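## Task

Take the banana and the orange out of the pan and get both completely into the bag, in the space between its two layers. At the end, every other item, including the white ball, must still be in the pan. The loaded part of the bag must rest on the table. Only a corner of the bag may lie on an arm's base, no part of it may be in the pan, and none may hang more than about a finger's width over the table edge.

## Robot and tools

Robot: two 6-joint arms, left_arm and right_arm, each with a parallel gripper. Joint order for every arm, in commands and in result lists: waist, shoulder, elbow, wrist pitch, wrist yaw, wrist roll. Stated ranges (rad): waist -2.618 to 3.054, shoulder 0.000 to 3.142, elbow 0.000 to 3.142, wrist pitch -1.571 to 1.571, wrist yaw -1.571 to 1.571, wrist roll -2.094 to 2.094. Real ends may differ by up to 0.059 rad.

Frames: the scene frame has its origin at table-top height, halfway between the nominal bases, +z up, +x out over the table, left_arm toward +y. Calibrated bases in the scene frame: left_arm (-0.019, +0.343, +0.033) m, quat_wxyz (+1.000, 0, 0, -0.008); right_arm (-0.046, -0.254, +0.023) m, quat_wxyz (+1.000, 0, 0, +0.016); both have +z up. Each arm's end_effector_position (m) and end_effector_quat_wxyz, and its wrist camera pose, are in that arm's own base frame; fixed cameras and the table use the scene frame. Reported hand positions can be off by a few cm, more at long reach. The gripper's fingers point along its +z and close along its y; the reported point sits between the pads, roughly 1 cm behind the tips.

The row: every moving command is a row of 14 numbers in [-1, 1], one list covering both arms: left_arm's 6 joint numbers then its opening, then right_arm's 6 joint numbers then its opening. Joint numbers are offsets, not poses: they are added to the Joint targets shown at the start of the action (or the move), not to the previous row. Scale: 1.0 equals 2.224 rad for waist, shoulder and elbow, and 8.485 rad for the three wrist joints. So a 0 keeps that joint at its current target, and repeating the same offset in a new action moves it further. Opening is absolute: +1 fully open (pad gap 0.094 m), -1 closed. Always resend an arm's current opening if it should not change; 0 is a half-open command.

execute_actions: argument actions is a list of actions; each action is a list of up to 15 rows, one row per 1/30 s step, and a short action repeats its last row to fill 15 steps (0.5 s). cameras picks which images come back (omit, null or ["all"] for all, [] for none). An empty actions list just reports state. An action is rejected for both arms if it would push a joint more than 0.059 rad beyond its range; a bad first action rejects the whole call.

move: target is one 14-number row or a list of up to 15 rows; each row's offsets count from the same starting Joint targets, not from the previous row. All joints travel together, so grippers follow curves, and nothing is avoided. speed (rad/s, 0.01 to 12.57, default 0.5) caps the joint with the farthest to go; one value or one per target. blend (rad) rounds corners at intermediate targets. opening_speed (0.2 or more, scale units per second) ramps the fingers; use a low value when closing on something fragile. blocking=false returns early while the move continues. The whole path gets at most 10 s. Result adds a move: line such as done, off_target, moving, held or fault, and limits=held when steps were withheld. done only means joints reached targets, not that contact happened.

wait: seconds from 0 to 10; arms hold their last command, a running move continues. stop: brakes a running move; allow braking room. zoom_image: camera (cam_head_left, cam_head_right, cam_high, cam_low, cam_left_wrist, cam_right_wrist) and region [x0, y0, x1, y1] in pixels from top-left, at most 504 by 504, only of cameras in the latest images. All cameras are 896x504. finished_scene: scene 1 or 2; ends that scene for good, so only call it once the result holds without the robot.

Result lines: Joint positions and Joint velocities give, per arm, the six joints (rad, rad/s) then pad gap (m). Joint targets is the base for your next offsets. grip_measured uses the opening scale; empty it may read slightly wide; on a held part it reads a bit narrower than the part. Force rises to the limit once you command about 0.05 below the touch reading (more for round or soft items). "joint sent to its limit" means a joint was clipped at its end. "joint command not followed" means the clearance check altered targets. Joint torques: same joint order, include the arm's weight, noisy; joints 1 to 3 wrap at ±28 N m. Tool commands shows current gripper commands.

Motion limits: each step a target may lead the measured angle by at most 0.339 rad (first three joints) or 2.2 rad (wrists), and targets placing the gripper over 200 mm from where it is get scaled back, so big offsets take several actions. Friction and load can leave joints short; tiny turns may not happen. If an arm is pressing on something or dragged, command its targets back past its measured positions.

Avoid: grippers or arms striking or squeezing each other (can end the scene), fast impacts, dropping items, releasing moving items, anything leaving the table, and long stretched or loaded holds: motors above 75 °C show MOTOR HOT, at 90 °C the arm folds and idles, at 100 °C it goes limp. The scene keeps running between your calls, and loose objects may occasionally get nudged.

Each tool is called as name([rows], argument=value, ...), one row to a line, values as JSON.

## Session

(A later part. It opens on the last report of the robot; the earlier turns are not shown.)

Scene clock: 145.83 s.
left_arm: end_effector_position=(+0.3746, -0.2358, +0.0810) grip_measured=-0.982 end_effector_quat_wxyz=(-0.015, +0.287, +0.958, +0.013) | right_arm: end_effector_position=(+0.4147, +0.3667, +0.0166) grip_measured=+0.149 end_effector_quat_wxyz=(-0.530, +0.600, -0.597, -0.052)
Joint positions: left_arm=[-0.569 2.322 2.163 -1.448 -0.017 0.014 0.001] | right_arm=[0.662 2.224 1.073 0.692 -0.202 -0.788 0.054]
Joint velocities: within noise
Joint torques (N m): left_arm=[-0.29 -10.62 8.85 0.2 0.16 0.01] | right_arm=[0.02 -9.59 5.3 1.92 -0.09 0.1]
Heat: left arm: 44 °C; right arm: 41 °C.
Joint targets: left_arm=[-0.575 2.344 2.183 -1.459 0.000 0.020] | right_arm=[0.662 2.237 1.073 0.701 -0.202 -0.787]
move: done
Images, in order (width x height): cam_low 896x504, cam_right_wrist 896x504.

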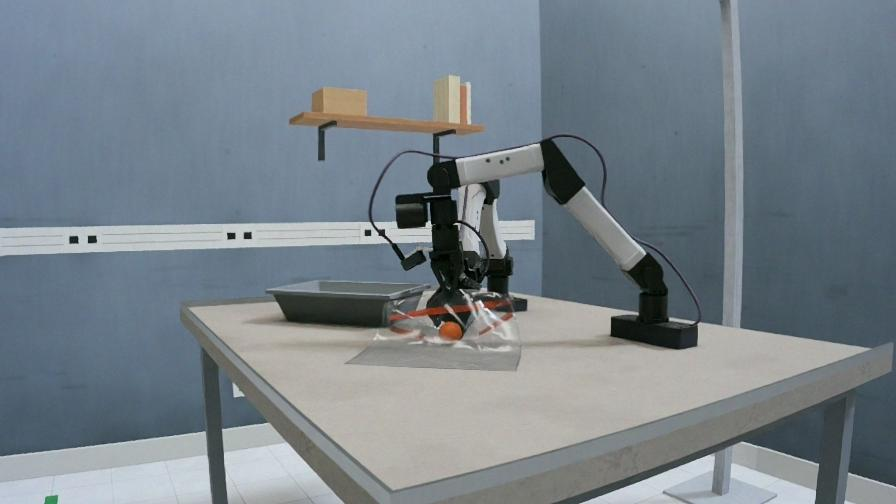

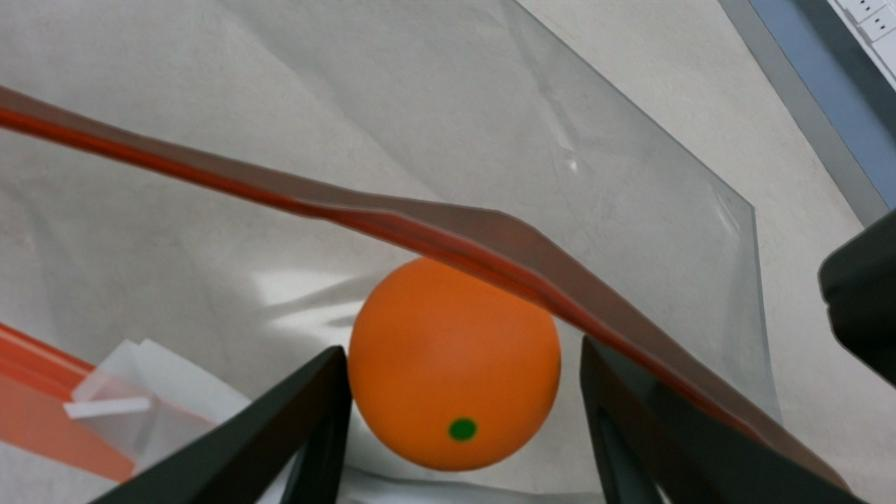

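move([
  [0,0,0,0,0,0,-1,0,0,0,0,0,0,0.22],
  [0,0,0,0,0,0,-1,-0.0076,-0.0737,-0.1205,0.0189,0,0,0.22],
  [0,0,0,0,0,0,-1,-0.02,-0.17,-0.24,0.02,0,0,0.22],
], speed=0.2, cameras=["cam_right_wrist","cam_low","cam_head_left"])

zoom_image(camera="cam_low", region=[340, 240, 560, 380])

Scene clock: 149.80 s.
left_arm: end_effector_position=(+0.3745, -0.2360, +0.0810) grip_measured=-0.982 end_effector_quat_wxyz=(-0.016, +0.287, +0.958, +0.013) | right_arm: end_effector_position=(+0.3270, +0.2781, +0.0202) grip_measured=+0.219 end_effector_quat_wxyz=(-0.511, +0.595, -0.619, -0.045)
Joint positions: left_arm=[-0.569 2.322 2.163 -1.448 -0.016 0.014 0.001] | right_arm=[0.624 1.896 0.542 0.849 -0.202 -0.788 0.057]
Joint velocities: within noise
Joint torques (N m): left_arm=[-0.29 -10.61 8.87 0.18 0.15 0.01] | right_arm=[-0.77 -10.4 4.05 2.02 -0.1 0.09]
Heat: left arm: 43 °C; right arm: 41 °C.
Joint targets: left_arm=[-0.575 2.344 2.183 -1.459 0.000 0.020] | right_arm=[0.617 1.859 0.539 0.870 -0.202 -0.787]
move: off_target (right_arm); right_arm: the shoulder is farthest, 0.037 rad from its target
Images, in order (width x height): cam_head_left 896x504, cam_low 896x504, cam_right_wrist 896x504.

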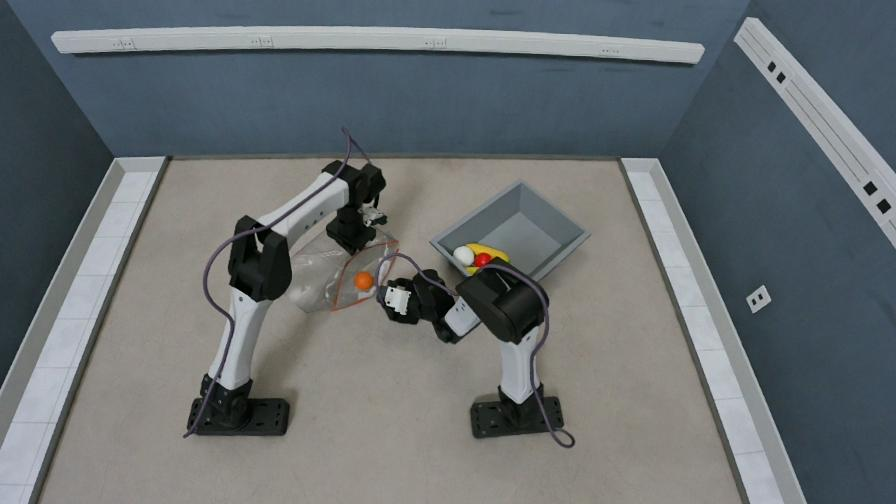

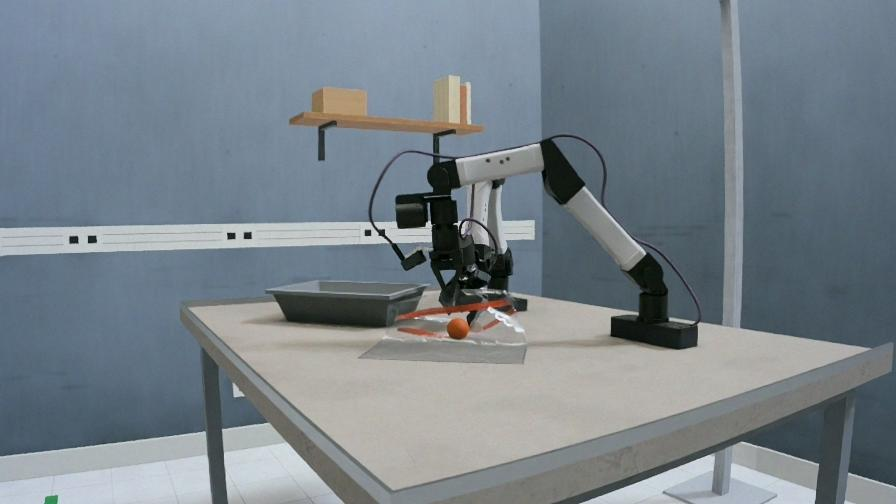

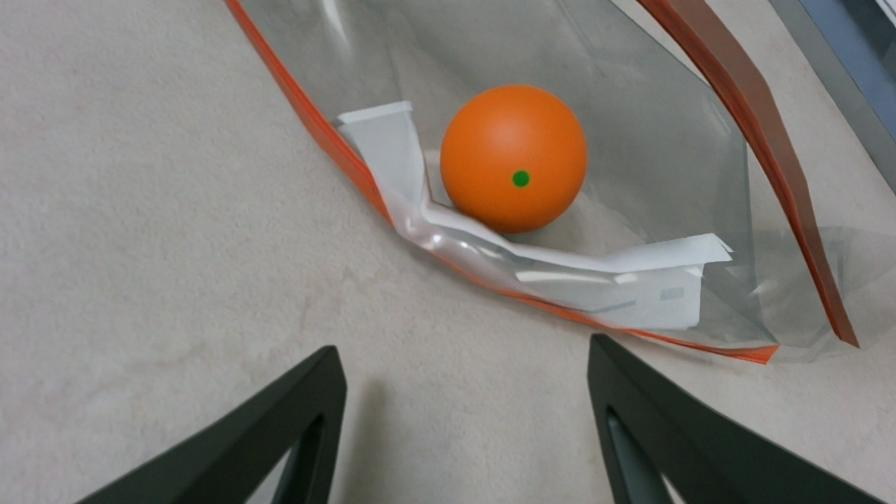

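Scaled by 2.291 from the camera's 896x504 image, which has a finer 1280x720 frame.

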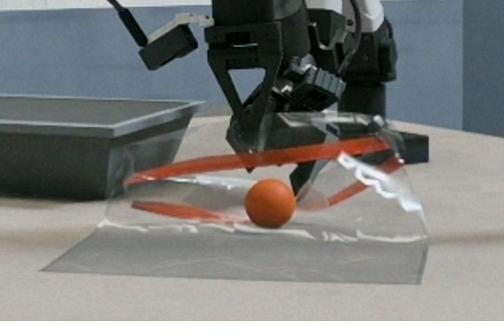

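move([
  [0,0,0,0,0,0,-1,0,0,0,0,0,0,-0.99],
  [0,0,0,0,0,0,-1,0.0121,0.1111,0.0926,0.0082,0,-0.084,-0.99],
], speed=0.3, opening_speed=1.5, cameras=["cam_right_wrist","cam_low"])

zoom_image(camera="cam_low", region=[340, 240, 560, 380])

Scene clock: 154.93 s.
left_arm: end_effector_position=(+0.3745, -0.2360, +0.0810) grip_measured=-0.982 end_effector_quat_wxyz=(-0.016, +0.287, +0.958, +0.013) | right_arm: end_effector_position=(+0.3640, +0.3119, +0.0091) grip_measured=-0.984 end_effector_quat_wxyz=(-0.517, +0.763, -0.361, +0.142)
Joint positions: left_arm=[-0.569 2.322 2.163 -1.448 -0.016 0.014 0.001] | right_arm=[0.636 2.093 0.725 0.92 -0.202 -1.493 0.001]
Joint velocities: within noise
Joint torques (N m): left_arm=[-0.31 -10.65 8.84 0.19 0.14 0] | right_arm=[0.76 -7.57 6.17 2.02 -0.1 0.03]
Heat: left arm: 42 °C; right arm: 41 °C.
Joint targets: left_arm=[-0.575 2.344 2.183 -1.459 0.000 0.020] | right_arm=[0.644 2.106 0.745 0.940 -0.202 -1.500]
move: done
Images, in order (width x height): cam_low 896x504, cam_right_wrist 896x504.

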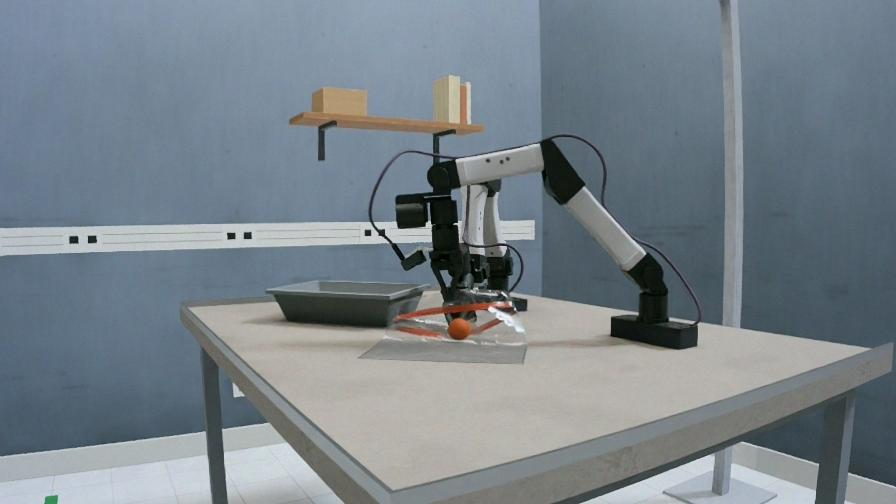

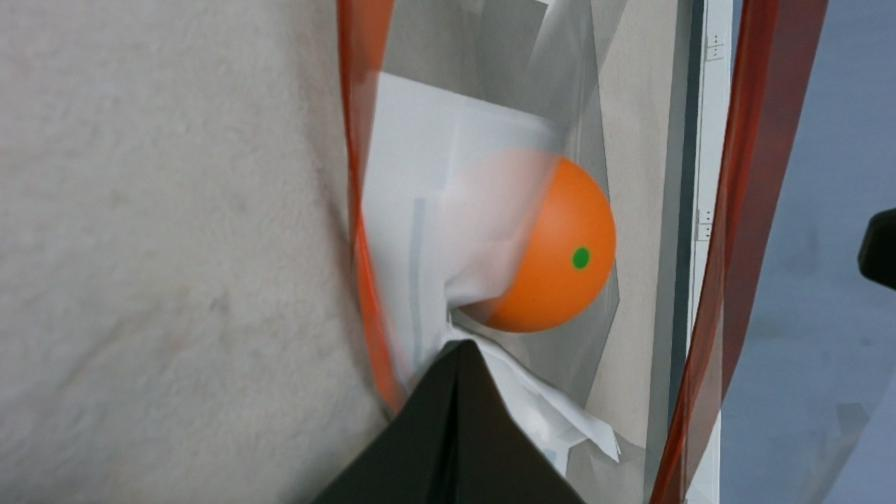

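Scaled by 2.291 from the camera's 896x504 image, which has a finer 1280x720 frame.

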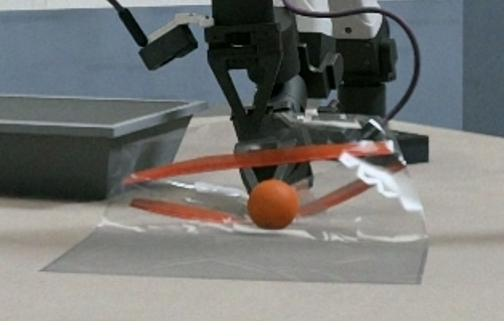

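move([
  [0,0,0,0,0,0,-1,0.005,-0.0746,-0.067,0,0,0,-0.99],
  [0,0,0,0,0,0,-1,0.0144,0.012,0.085,-0.0187,0,0,-0.99],
], speed=0.25, cameras=["cam_right_wrist","cam_low"])

zoom_image(camera="cam_low", region=[340, 240, 560, 380])

Scene clock: 158.20 s.
left_arm: end_effector_position=(+0.3745, -0.2360, +0.0810) grip_measured=-0.982 end_effector_quat_wxyz=(-0.016, +0.287, +0.958, +0.013) | right_arm: end_effector_position=(+0.3905, +0.3522, +0.0386) grip_measured=-0.984 end_effector_quat_wxyz=(-0.537, +0.758, -0.341, +0.144)
Joint positions: left_arm=[-0.569 2.322 2.163 -1.448 -0.016 0.014 0.001] | right_arm=[0.668 2.115 0.915 0.8 -0.202 -1.495 0.001]
Joint velocities: within noise
Joint torques (N m): left_arm=[-0.31 -10.59 8.84 0.18 0.15 0.01] | right_arm=[0.77 -8.12 6.93 1.66 -0.1 0.05]
Heat: left arm: 42 °C; right arm: 41 °C.
Joint targets: left_arm=[-0.575 2.344 2.183 -1.459 -0.001 0.020] | right_arm=[0.676 2.133 0.934 0.781 -0.202 -1.500]
move: done
Images, in order (width x height): cam_low 896x504, cam_right_wrist 896x504.

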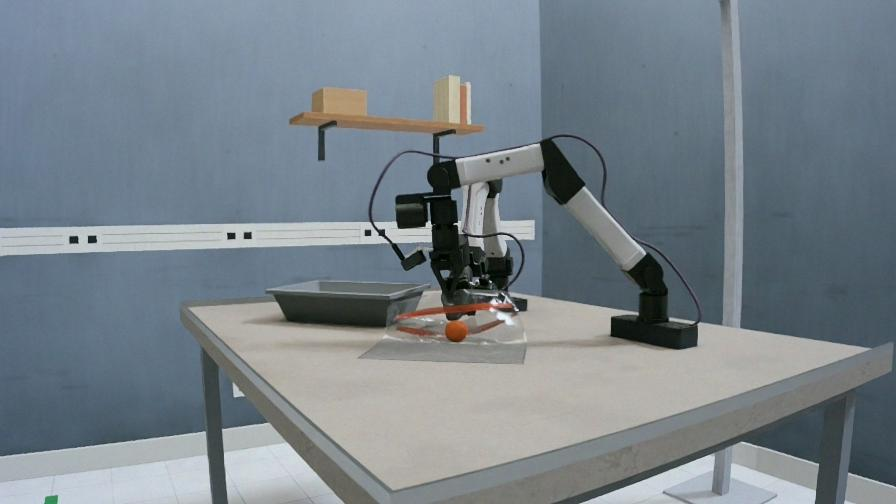

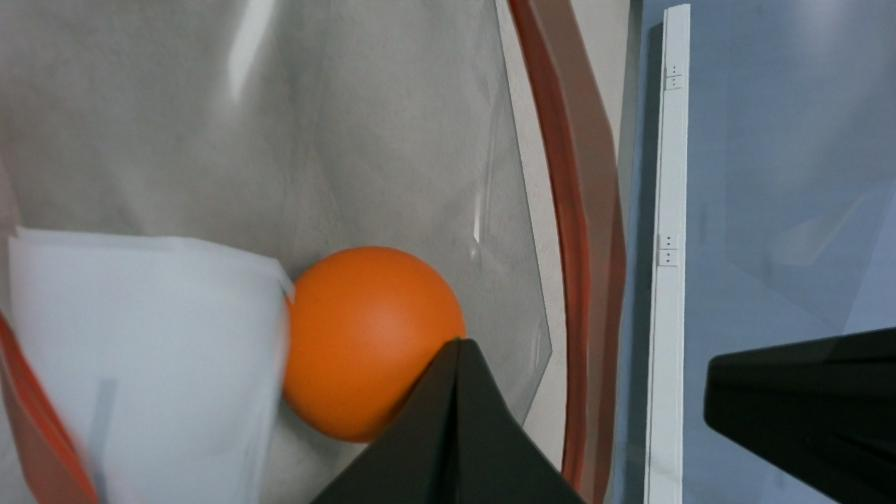

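Scaled by 2.291 from the camera's 896x504 image, which has a finer 1280x720 frame.

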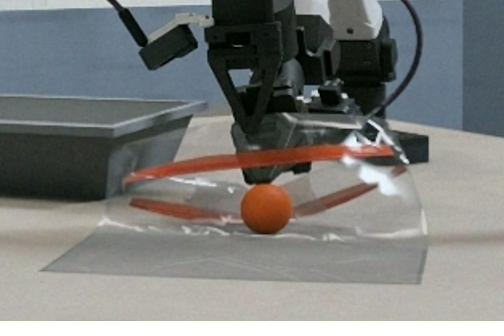

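move([
  [0,0,0,0,0,0,-1,-0.0094,-0.0665,-0.1007,0.0152,0,0,-0.99],
  [0,0,0,0,0,0,-1,-0.0094,-0.0225,-0.103,0.0176,0,0,-0.99],
], speed=0.25, cameras=["cam_right_wrist","cam_low"])

Scene clock: 160.67 s.
left_arm: end_effector_position=(+0.3744, -0.2360, +0.0810) grip_measured=-0.982 end_effector_quat_wxyz=(-0.016, +0.287, +0.958, +0.013) | right_arm: end_effector_position=(+0.3515, +0.3184, +0.0103) grip_measured=-0.984 end_effector_quat_wxyz=(-0.516, +0.769, -0.352, +0.134)
Joint positions: left_arm=[-0.569 2.322 2.163 -1.448 -0.016 0.014 0.001] | right_arm=[0.663 2.073 0.706 0.911 -0.202 -1.495 0.001]
Joint velocities: within noise
Joint torques (N m): left_arm=[-0.25 -10.61 8.83 0.19 0.15 0.01] | right_arm=[-0.75 -7.69 4.16 2.02 -0.1 0.05]
Heat: left arm: 42 °C; right arm: 41 °C.
Joint targets: left_arm=[-0.575 2.344 2.183 -1.459 0.000 0.020] | right_arm=[0.655 2.083 0.704 0.930 -0.202 -1.500]
move: done
Images, in order (width x height): cam_low 896x504, cam_right_wrist 896x504.

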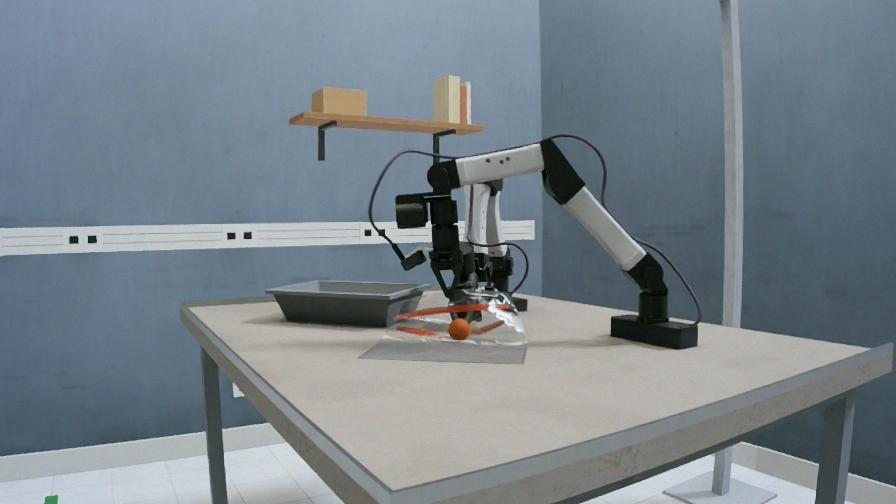

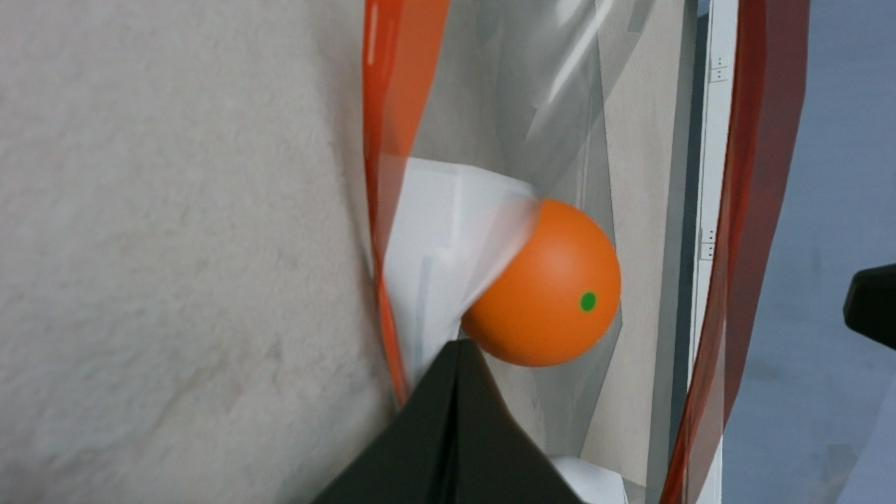

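move([
  [0,0,0,0,0,0,-1,0,-0.0396,0.0027,-0.0041,0,0,-0.99],
  [0,0,0,0,0,0,-1,0.002,0.0737,0.1969,-0.0312,0,0,-0.99],
], speed=0.2, cameras=["cam_right_wrist","cam_low"])

zoom_image(camera="cam_low", region=[340, 240, 560, 380])

Scene clock: 164.73 s.
left_arm: end_effector_position=(+0.3744, -0.2360, +0.0810) grip_measured=-0.982 end_effector_quat_wxyz=(-0.016, +0.287, +0.958, +0.013) | right_arm: end_effector_position=(+0.4218, +0.3733, +0.0352) grip_measured=-0.984 end_effector_quat_wxyz=(-0.533, +0.759, -0.344, +0.143)
Joint positions: left_arm=[-0.569 2.322 2.163 -1.448 -0.016 0.014 0.001] | right_arm=[0.663 2.212 1.098 0.704 -0.202 -1.495 0.001]
Joint velocities: within noise
Joint torques (N m): left_arm=[-0.28 -10.62 8.84 0.19 0.15 0.01] | right_arm=[0.05 -10.82 5.41 1.84 -0.09 0.11]
Heat: left arm: 42 °C; right arm: 41 °C.
Joint targets: left_arm=[-0.575 2.344 2.183 -1.459 0.000 0.020] | right_arm=[0.663 2.211 1.097 0.704 -0.202 -1.495]
move: held (right_arm; a check stopped the path); path passed 1 of 2 targets; limits=held; right_arm: the elbow is farthest, 0.044 rad from its target
joint command not followed: on one or more control steps a check withheld the commanded joint targets of the right arm, and it was not sent them on those steps.
cause: the commanded joint targets, or the way to them, would bring a part of the robot too close to another arm (this arm's wrist (the part past the wrist pitch) and the left arm's gripper housing, at the place that arm is still heading or pushing toward).
Images, in order (width x height): cam_low 896x504, cam_right_wrist 896x504.

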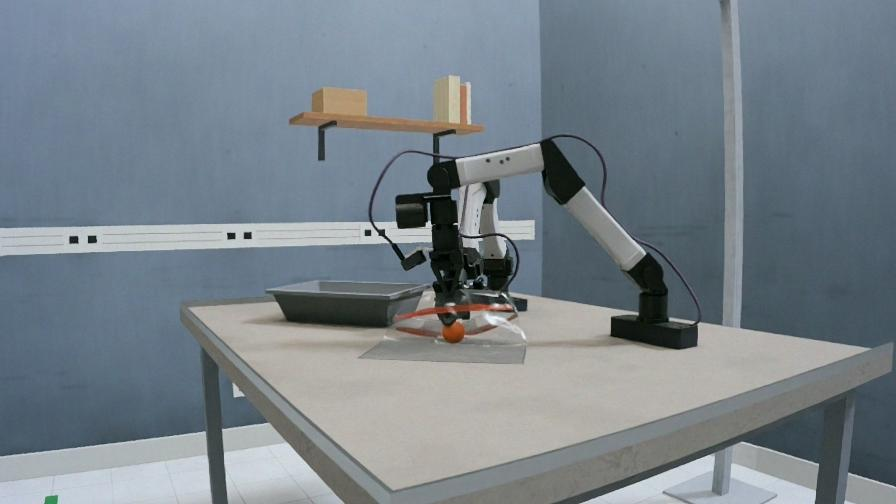

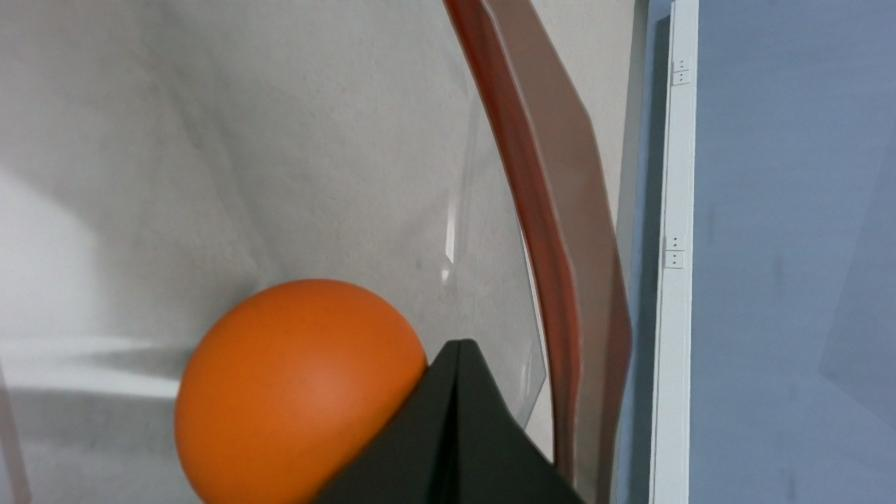

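Scaled by 2.291 from the camera's 896x504 image, which has a finer 1280x720 frame.

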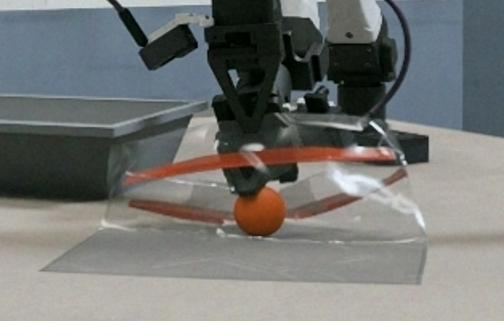

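move([
  [0,0,0,0,0,0,-1,0,-0.0285,0,0,0,0,-0.99],
  [0,0,0,0,0,0,-1,-0.002,-0.108,-0.173,0.0237,0,0,-0.99],
], speed=0.25, cameras=["cam_right_wrist"])

Scene clock: 167.87 s.
left_arm: end_effector_position=(+0.3744, -0.2360, +0.0810) grip_measured=-0.982 end_effector_quat_wxyz=(-0.016, +0.287, +0.958, +0.013) | right_arm: end_effector_position=(+0.3564, +0.3222, +0.0359) grip_measured=-0.984 end_effector_quat_wxyz=(-0.533, +0.759, -0.344, +0.143)
Joint positions: left_arm=[-0.569 2.322 2.163 -1.448 -0.016 0.014 0.001] | right_arm=[0.663 2.012 0.716 0.886 -0.202 -1.495 0.001]
Joint velocities: within noise
Joint torques (N m): left_arm=[-0.28 -10.61 8.84 0.2 0.15 0.01] | right_arm=[-0.4 -12.07 4.36 2.02 -0.1 0.11]
Heat: left arm: 41 °C; right arm: 42 °C.
Joint targets: left_arm=[-0.575 2.344 2.183 -1.459 0.000 0.020] | right_arm=[0.659 1.971 0.712 0.905 -0.202 -1.495]
move: off_target (right_arm); right_arm: the shoulder is farthest, 0.042 rad from its target
Images, in order (width x height): cam_right_wrist 896x504.

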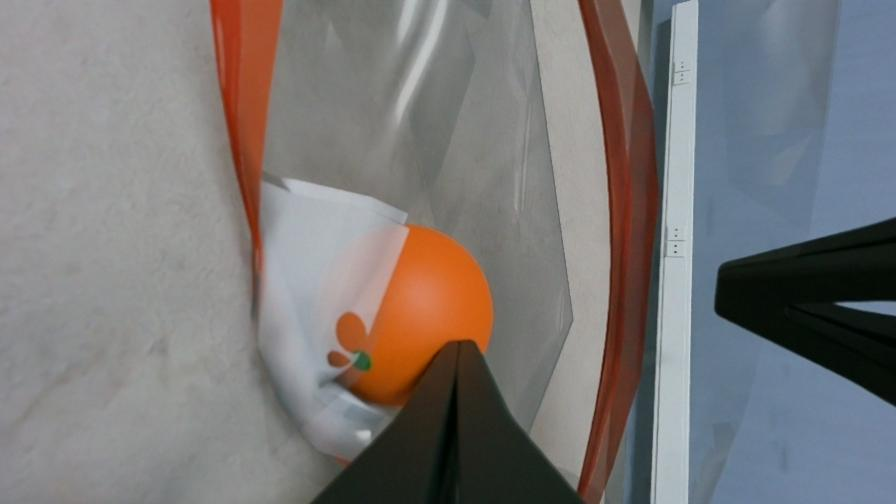

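move(target=[0,0,0,0,0,0,-1,0,-0.0072,-0.0486,0.0077,0,0,-0.99], speed=0.2, cameras=["cam_right_wrist"])

Scene clock: 169.63 s.
left_arm: end_effector_position=(+0.3744, -0.2360, +0.0810) grip_measured=-0.982 end_effector_quat_wxyz=(-0.016, +0.287, +0.958, +0.013) | right_arm: end_effector_position=(+0.3346, +0.3052, +0.0207) grip_measured=-0.984 end_effector_quat_wxyz=(-0.522, +0.766, -0.349, +0.137)
Joint positions: left_arm=[-0.569 2.322 2.163 -1.448 -0.016 0.014 0.001] | right_arm=[0.663 1.996 0.607 0.95 -0.202 -1.495 0.001]
Joint velocities: within noise
Joint torques (N m): left_arm=[-0.27 -10.58 8.88 0.19 0.14 0] | right_arm=[-0.4 -11.43 3.96 2.06 -0.1 0.11]
Heat: left arm: 41 °C; right arm: 43 °C.
Joint targets: left_arm=[-0.575 2.344 2.183 -1.459 0.000 0.020] | right_arm=[0.659 1.955 0.604 0.971 -0.202 -1.495]
move: off_target (right_arm); right_arm: the shoulder is farthest, 0.041 rad from its target
Images, in order (width x height): cam_right_wrist 896x504.

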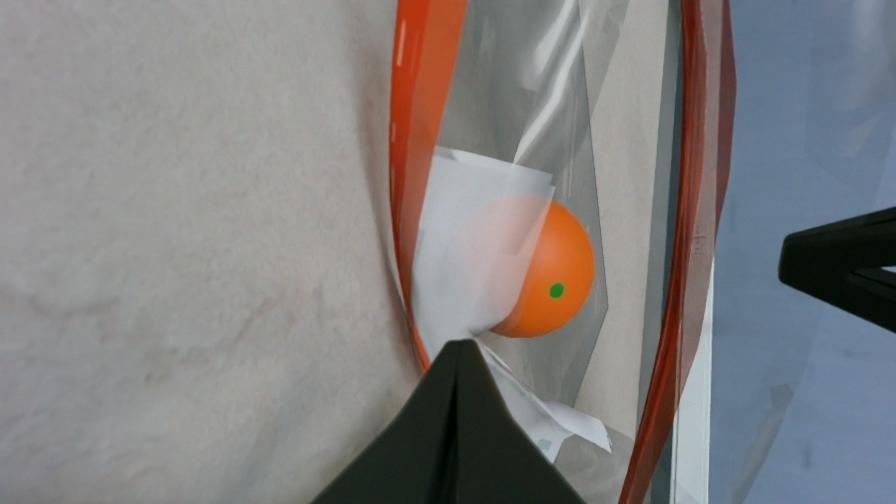

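move([
  [0,0,0,0,0,0,-1,-0.049,-0.1709,0.4366,-0.2526,0.0238,0.1762,-0.99],
  [0,0,0,0,0,0,-1,-0.2064,-0.0157,0.6344,-0.2764,0.0238,0.1762,0.2],
], speed=0.6, opening_speed=2, cameras=["cam_right_wrist","cam_low","cam_head_left"])

zoom_image(camera="cam_head_left", region=[280, 180, 440, 340])

Scene clock: 176.80 s.
left_arm: end_effector_position=(+0.3746, -0.2361, +0.0813) grip_measured=-0.982 end_effector_quat_wxyz=(-0.015, +0.287, +0.958, +0.013) | right_arm: end_effector_position=(+0.4063, +0.0821, +0.2046) grip_measured=+0.199 end_effector_quat_wxyz=(+0.137, -0.101, +0.985, +0.016)
Joint positions: left_arm=[-0.569 2.322 2.164 -1.449 -0.016 0.014 0.001] | right_arm=[0.197 1.911 1.988 -1.373 -0.005 -0.006 0.056]
Joint velocities: within noise
Joint torques (N m): left_arm=[-0.29 -10.59 8.73 0.2 0.14 0.01] | right_arm=[0.24 -8.31 8.85 0.79 0.02 0.11]
Heat: left arm: 41 °C; right arm: 43 °C.
Joint targets: left_arm=[-0.575 2.344 2.183 -1.459 0.000 0.020] | right_arm=[0.199 1.920 2.015 -1.375 -0.001 0.000]
move: done
Images, in order (width x height): cam_head_left 896x504, cam_low 896x504, cam_right_wrist 896x504.

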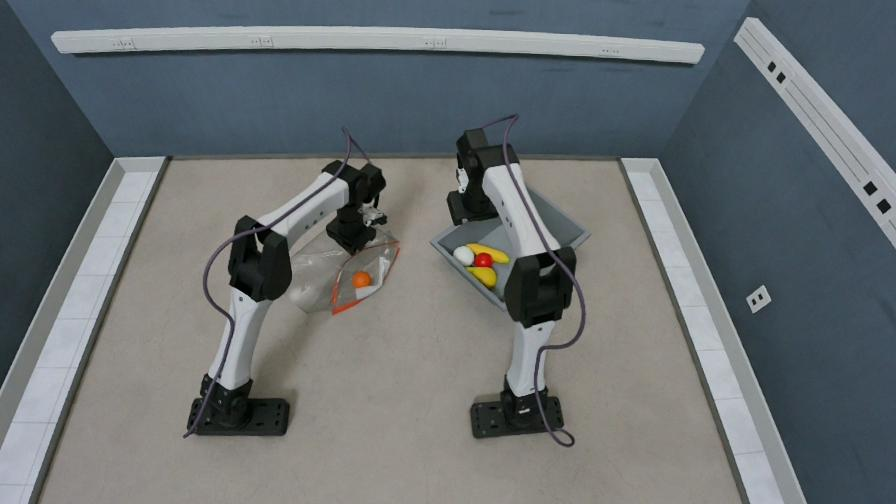

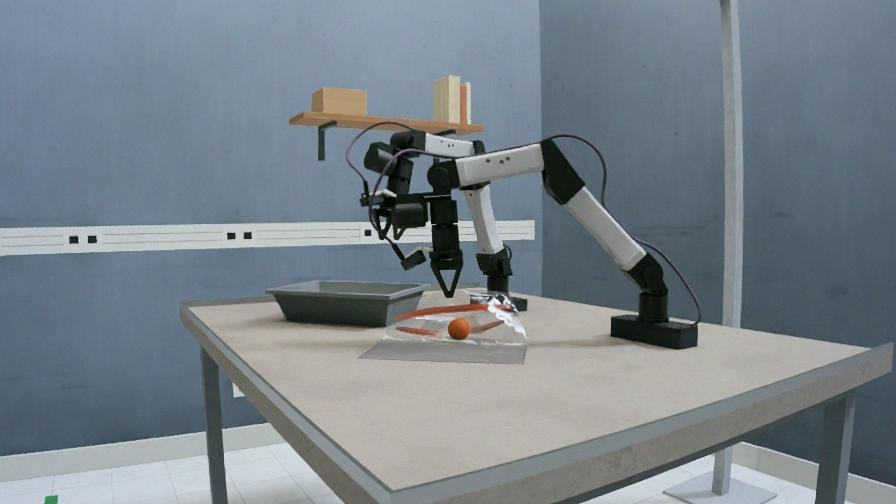

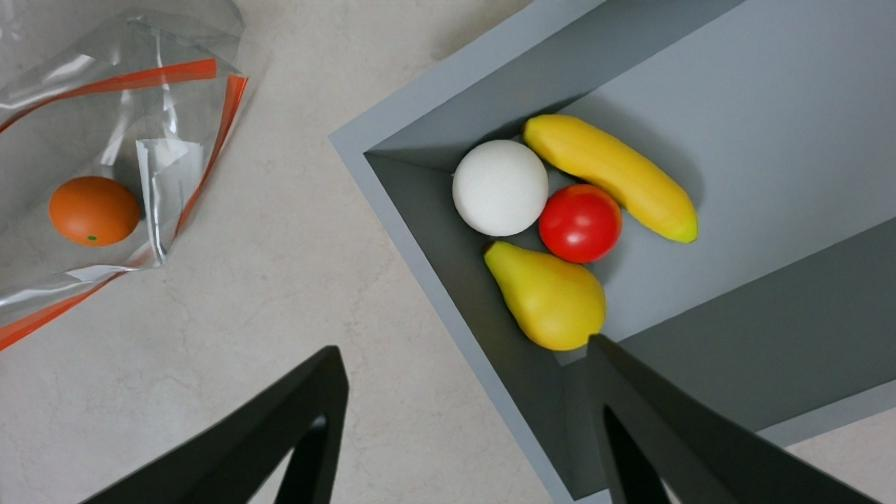

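Scaled by 3.150 from the camera's 896x504 image, which has a finer 1280x720 frame.

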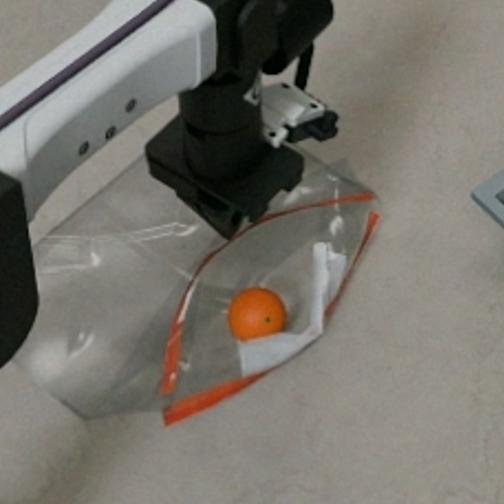

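execute_actions(actions=[])

Scene clock: 178.47 s.
left_arm: end_effector_position=(+0.3746, -0.2361, +0.0813) grip_measured=-0.982 end_effector_quat_wxyz=(-0.015, +0.287, +0.958, +0.013) | right_arm: end_effector_position=(+0.4063, +0.0821, +0.2046) grip_measured=+0.199 end_effector_quat_wxyz=(+0.137, -0.101, +0.985, +0.016)
Joint positions: left_arm=[-0.569 2.322 2.164 -1.449 -0.016 0.014 0.001] | right_arm=[0.197 1.911 1.988 -1.373 -0.005 -0.006 0.056]
Joint velocities: within noise
Joint torques (N m): left_arm=[-0.31 -10.62 8.7 0.2 0.15 0] | right_arm=[0.23 -8.32 8.85 0.8 0.02 0.11]
Heat: left arm: 41 °C; right arm: 43 °C.
Joint targets: left_arm=[-0.575 2.344 2.183 -1.459 0.000 0.020] | right_arm=[0.199 1.920 2.015 -1.374 -0.001 0.000]
Tool commands: left_gripper/opening=-1.0 right_gripper/opening=+0.2

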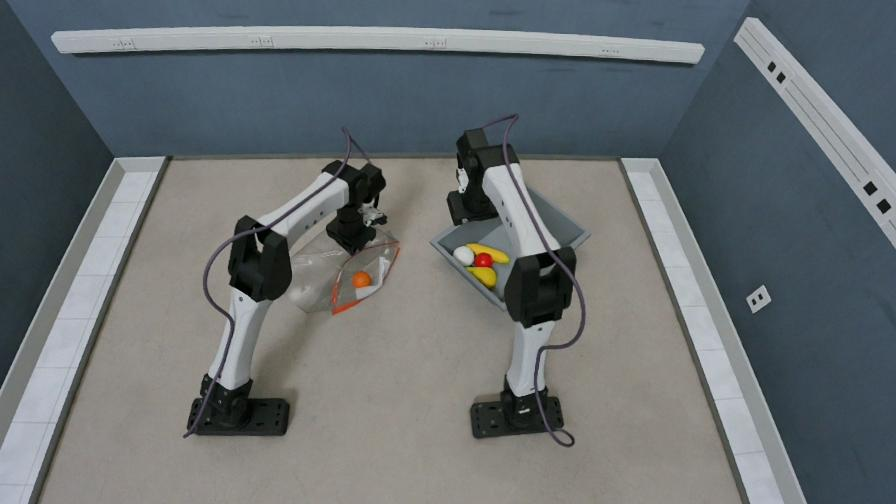

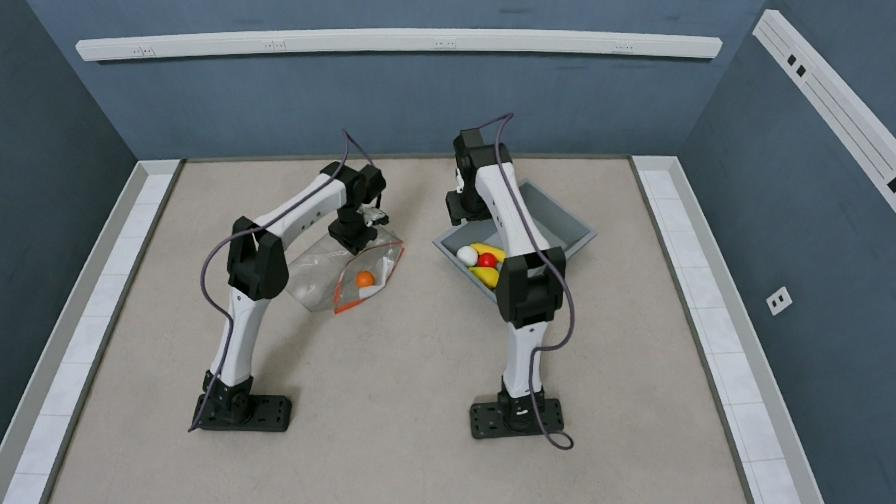

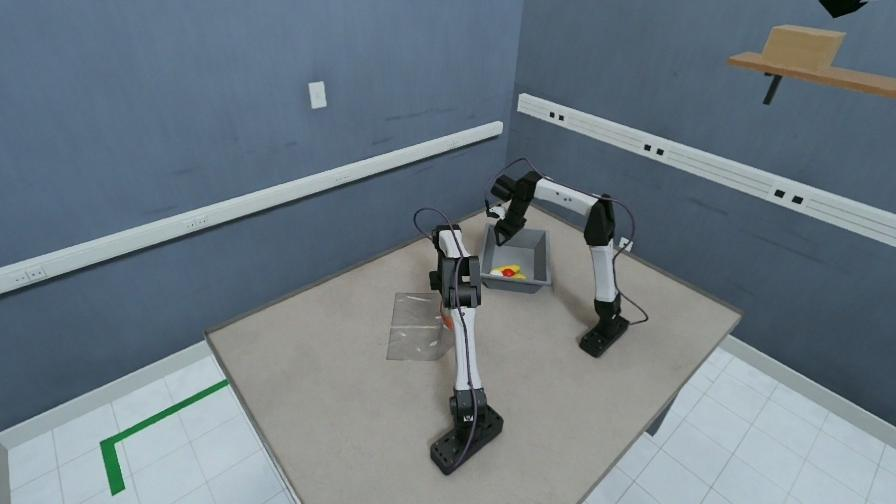

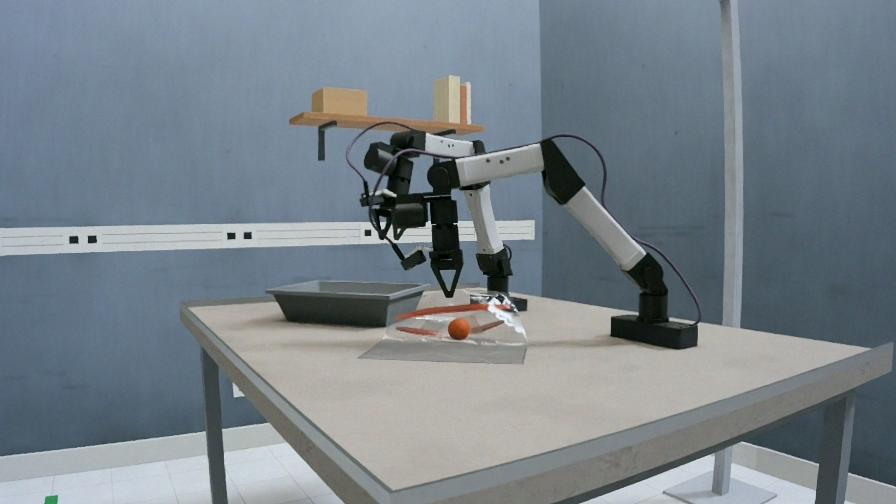

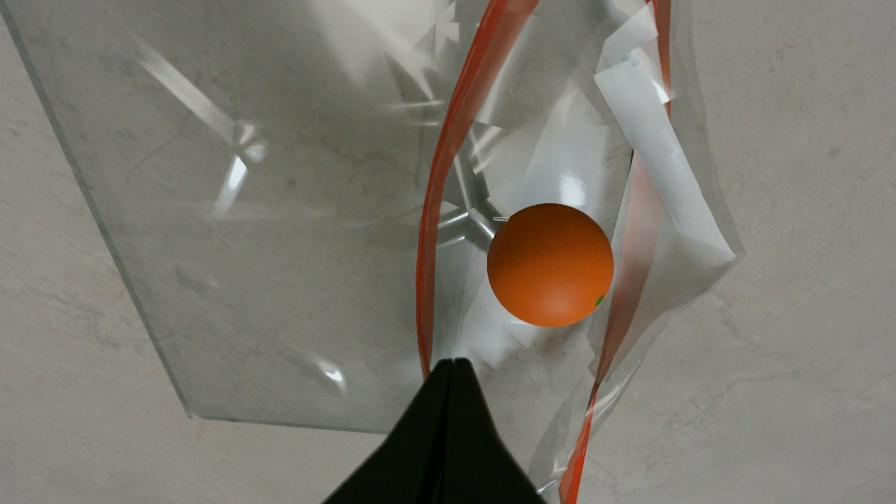

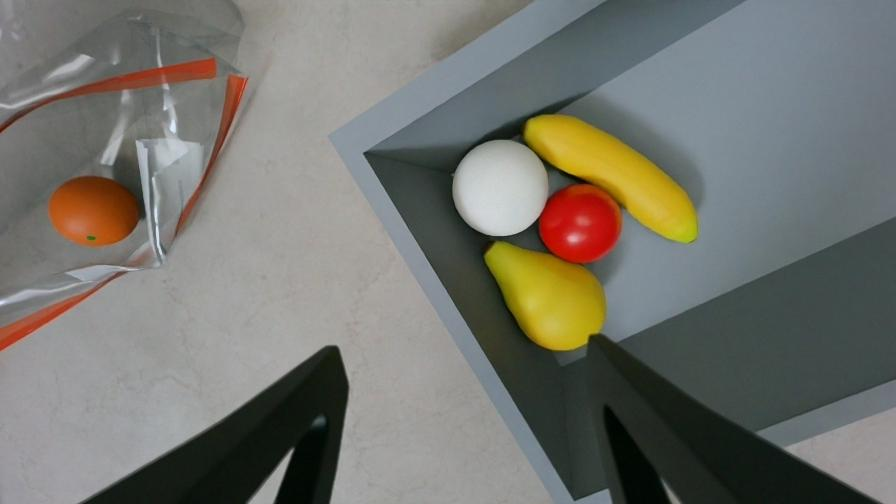

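move(target=[0,0,0,0,0,0,-1,-0.1394,0.1646,0.1079,-0.0152,0,-0.1485,0.2], speed=0.6, cameras=["cam_right_wrist","cam_head_left"])

Scene clock: 185.03 s.
left_arm: end_effector_position=(+0.3746, -0.2361, +0.0813) grip_measured=-0.982 end_effector_quat_wxyz=(-0.015, +0.287, +0.958, +0.013) | right_arm: end_effector_position=(+0.4427, -0.0473, +0.1178) grip_measured=+0.199 end_effector_quat_wxyz=(+0.012, -0.541, +0.841, -0.007)
Joint positions: left_arm=[-0.569 2.322 2.164 -1.449 -0.016 0.014 0.001] | right_arm=[-0.108 2.275 2.229 -1.497 -0.005 -1.252 0.056]
Joint velocities: within noise
Joint torques (N m): left_arm=[-0.31 -10.62 8.75 0.19 0.14 0.01] | right_arm=[-0.21 -10.59 8.44 0.26 -0.04 -0.03]
Heat: left arm: 41 °C; right arm: 43 °C.
Joint targets: left_arm=[-0.575 2.344 2.183 -1.459 -0.001 0.020] | right_arm=[-0.111 2.286 2.255 -1.504 0.000 -1.260]
move: done
Images, in order (width x height): cam_head_left 896x504, cam_right_wrist 896x504.

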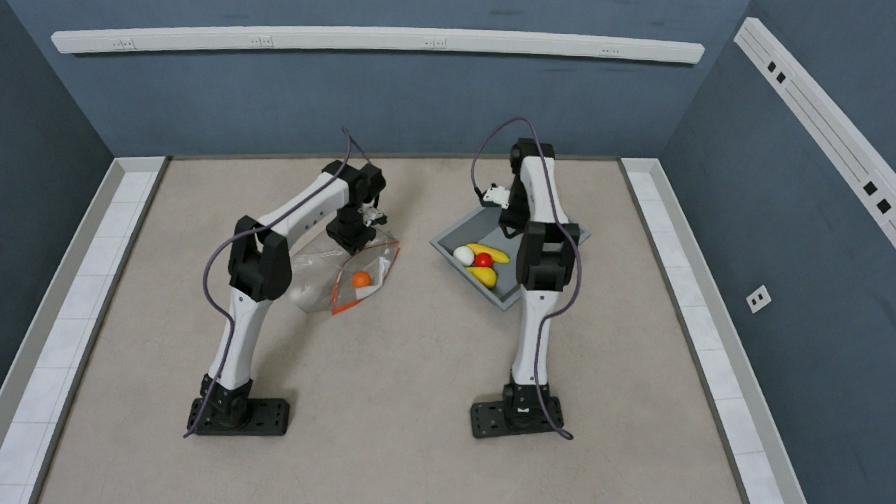

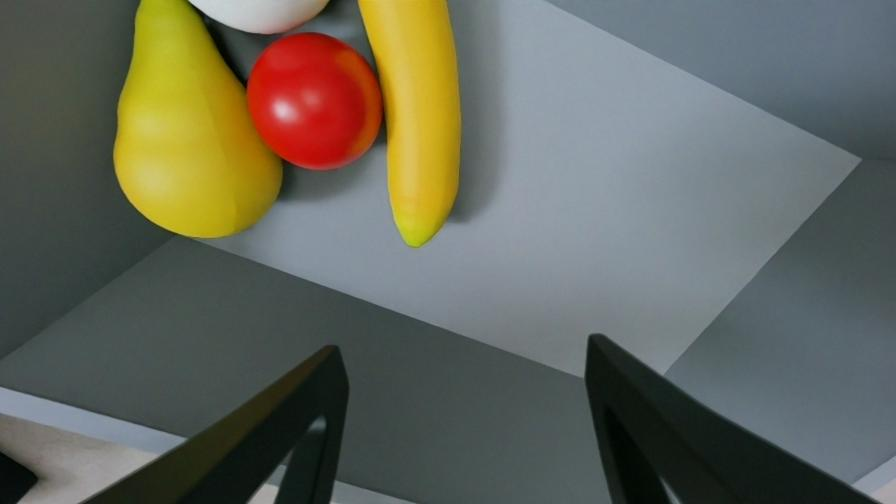

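move(target=[0,0,0,0,0,0,-1,0.0074,-0.0499,-0.1839,0.0378,0,0,-0.05], speed=0.5, cameras=["cam_right_wrist"])

Scene clock: 187.53 s.
left_arm: end_effector_position=(+0.3746, -0.2361, +0.0813) grip_measured=-0.982 end_effector_quat_wxyz=(-0.015, +0.287, +0.958, +0.013) | right_arm: end_effector_position=(+0.4284, -0.0436, +0.0410) grip_measured=-0.049 end_effector_quat_wxyz=(+0.000, -0.544, +0.839, +0.003)
Joint positions: left_arm=[-0.569 2.322 2.164 -1.449 -0.016 0.014 0.001] | right_arm=[-0.103 2.23 1.849 -1.193 -0.005 -1.253 0.045]
Joint velocities: within noise
Joint torques (N m): left_arm=[-0.29 -10.65 8.68 0.19 0.14 0.01] | right_arm=[0.91 -16.14 5.68 0.34 -0.05 -0.02]
Heat: left arm: 41 °C; right arm: 44 °C.
Joint targets: left_arm=[-0.575 2.344 2.183 -1.459 -0.001 0.020] | right_arm=[-0.094 2.175 1.846 -1.183 0.000 -1.260]
move: off_target (right_arm); right_arm: the shoulder is farthest, 0.055 rad from its target
Images, in order (width x height): cam_right_wrist 896x504.

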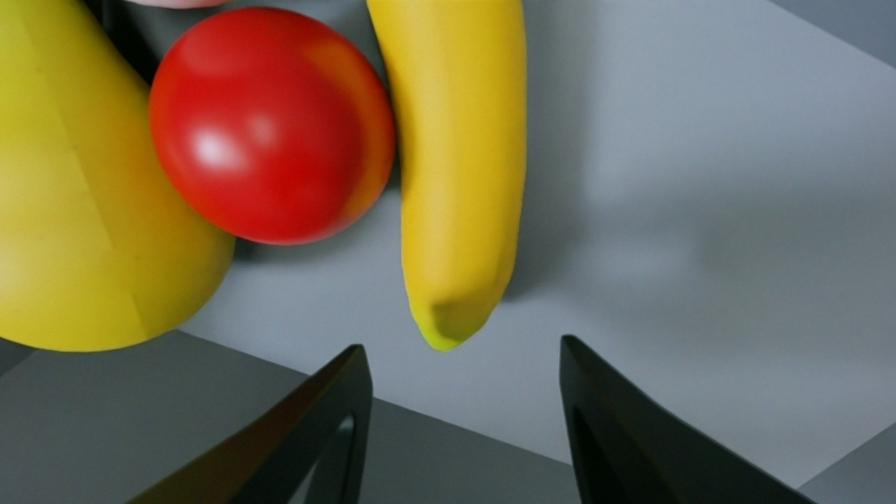

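move(target=[0,0,0,0,0,0,-1,0.0121,0.0445,-0.0400,0.0169,0,0,-0.05], speed=0.2, cameras=["cam_right_wrist"])

Scene clock: 189.47 s.
left_arm: end_effector_position=(+0.3746, -0.2361, +0.0813) grip_measured=-0.982 end_effector_quat_wxyz=(-0.015, +0.287, +0.958, +0.013) | right_arm: end_effector_position=(+0.4345, -0.0313, +0.0042) grip_measured=-0.049 end_effector_quat_wxyz=(+0.007, -0.556, +0.831, -0.002)
Joint positions: left_arm=[-0.569 2.322 2.164 -1.449 -0.016 0.014 0.001] | right_arm=[-0.074 2.265 1.758 -1.05 -0.005 -1.253 0.045]
Joint velocities: within noise
Joint torques (N m): left_arm=[-0.28 -10.66 8.7 0.18 0.15 0] | right_arm=[0.69 -10.65 5.79 0.37 -0.04 -0.02]
Heat: left arm: 41 °C; right arm: 44 °C.
Joint targets: left_arm=[-0.575 2.344 2.183 -1.459 -0.001 0.020] | right_arm=[-0.067 2.274 1.757 -1.039 0.000 -1.260]
move: done
Images, in order (width x height): cam_right_wrist 896x504.

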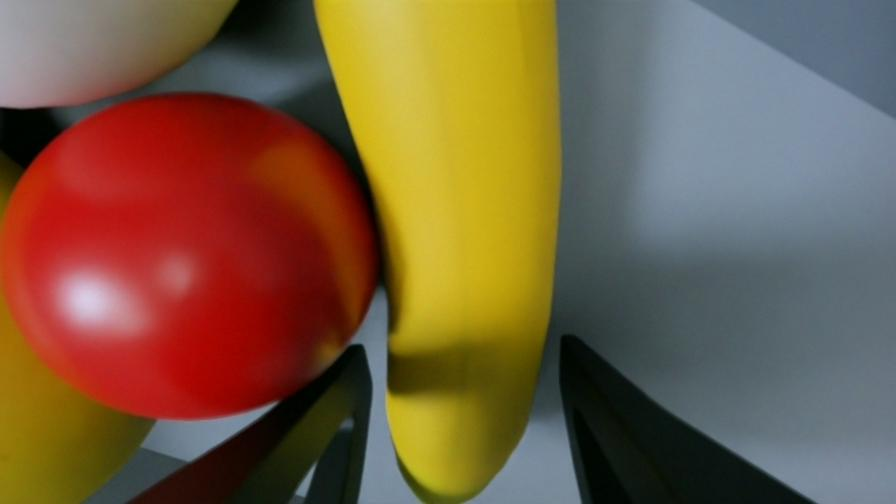

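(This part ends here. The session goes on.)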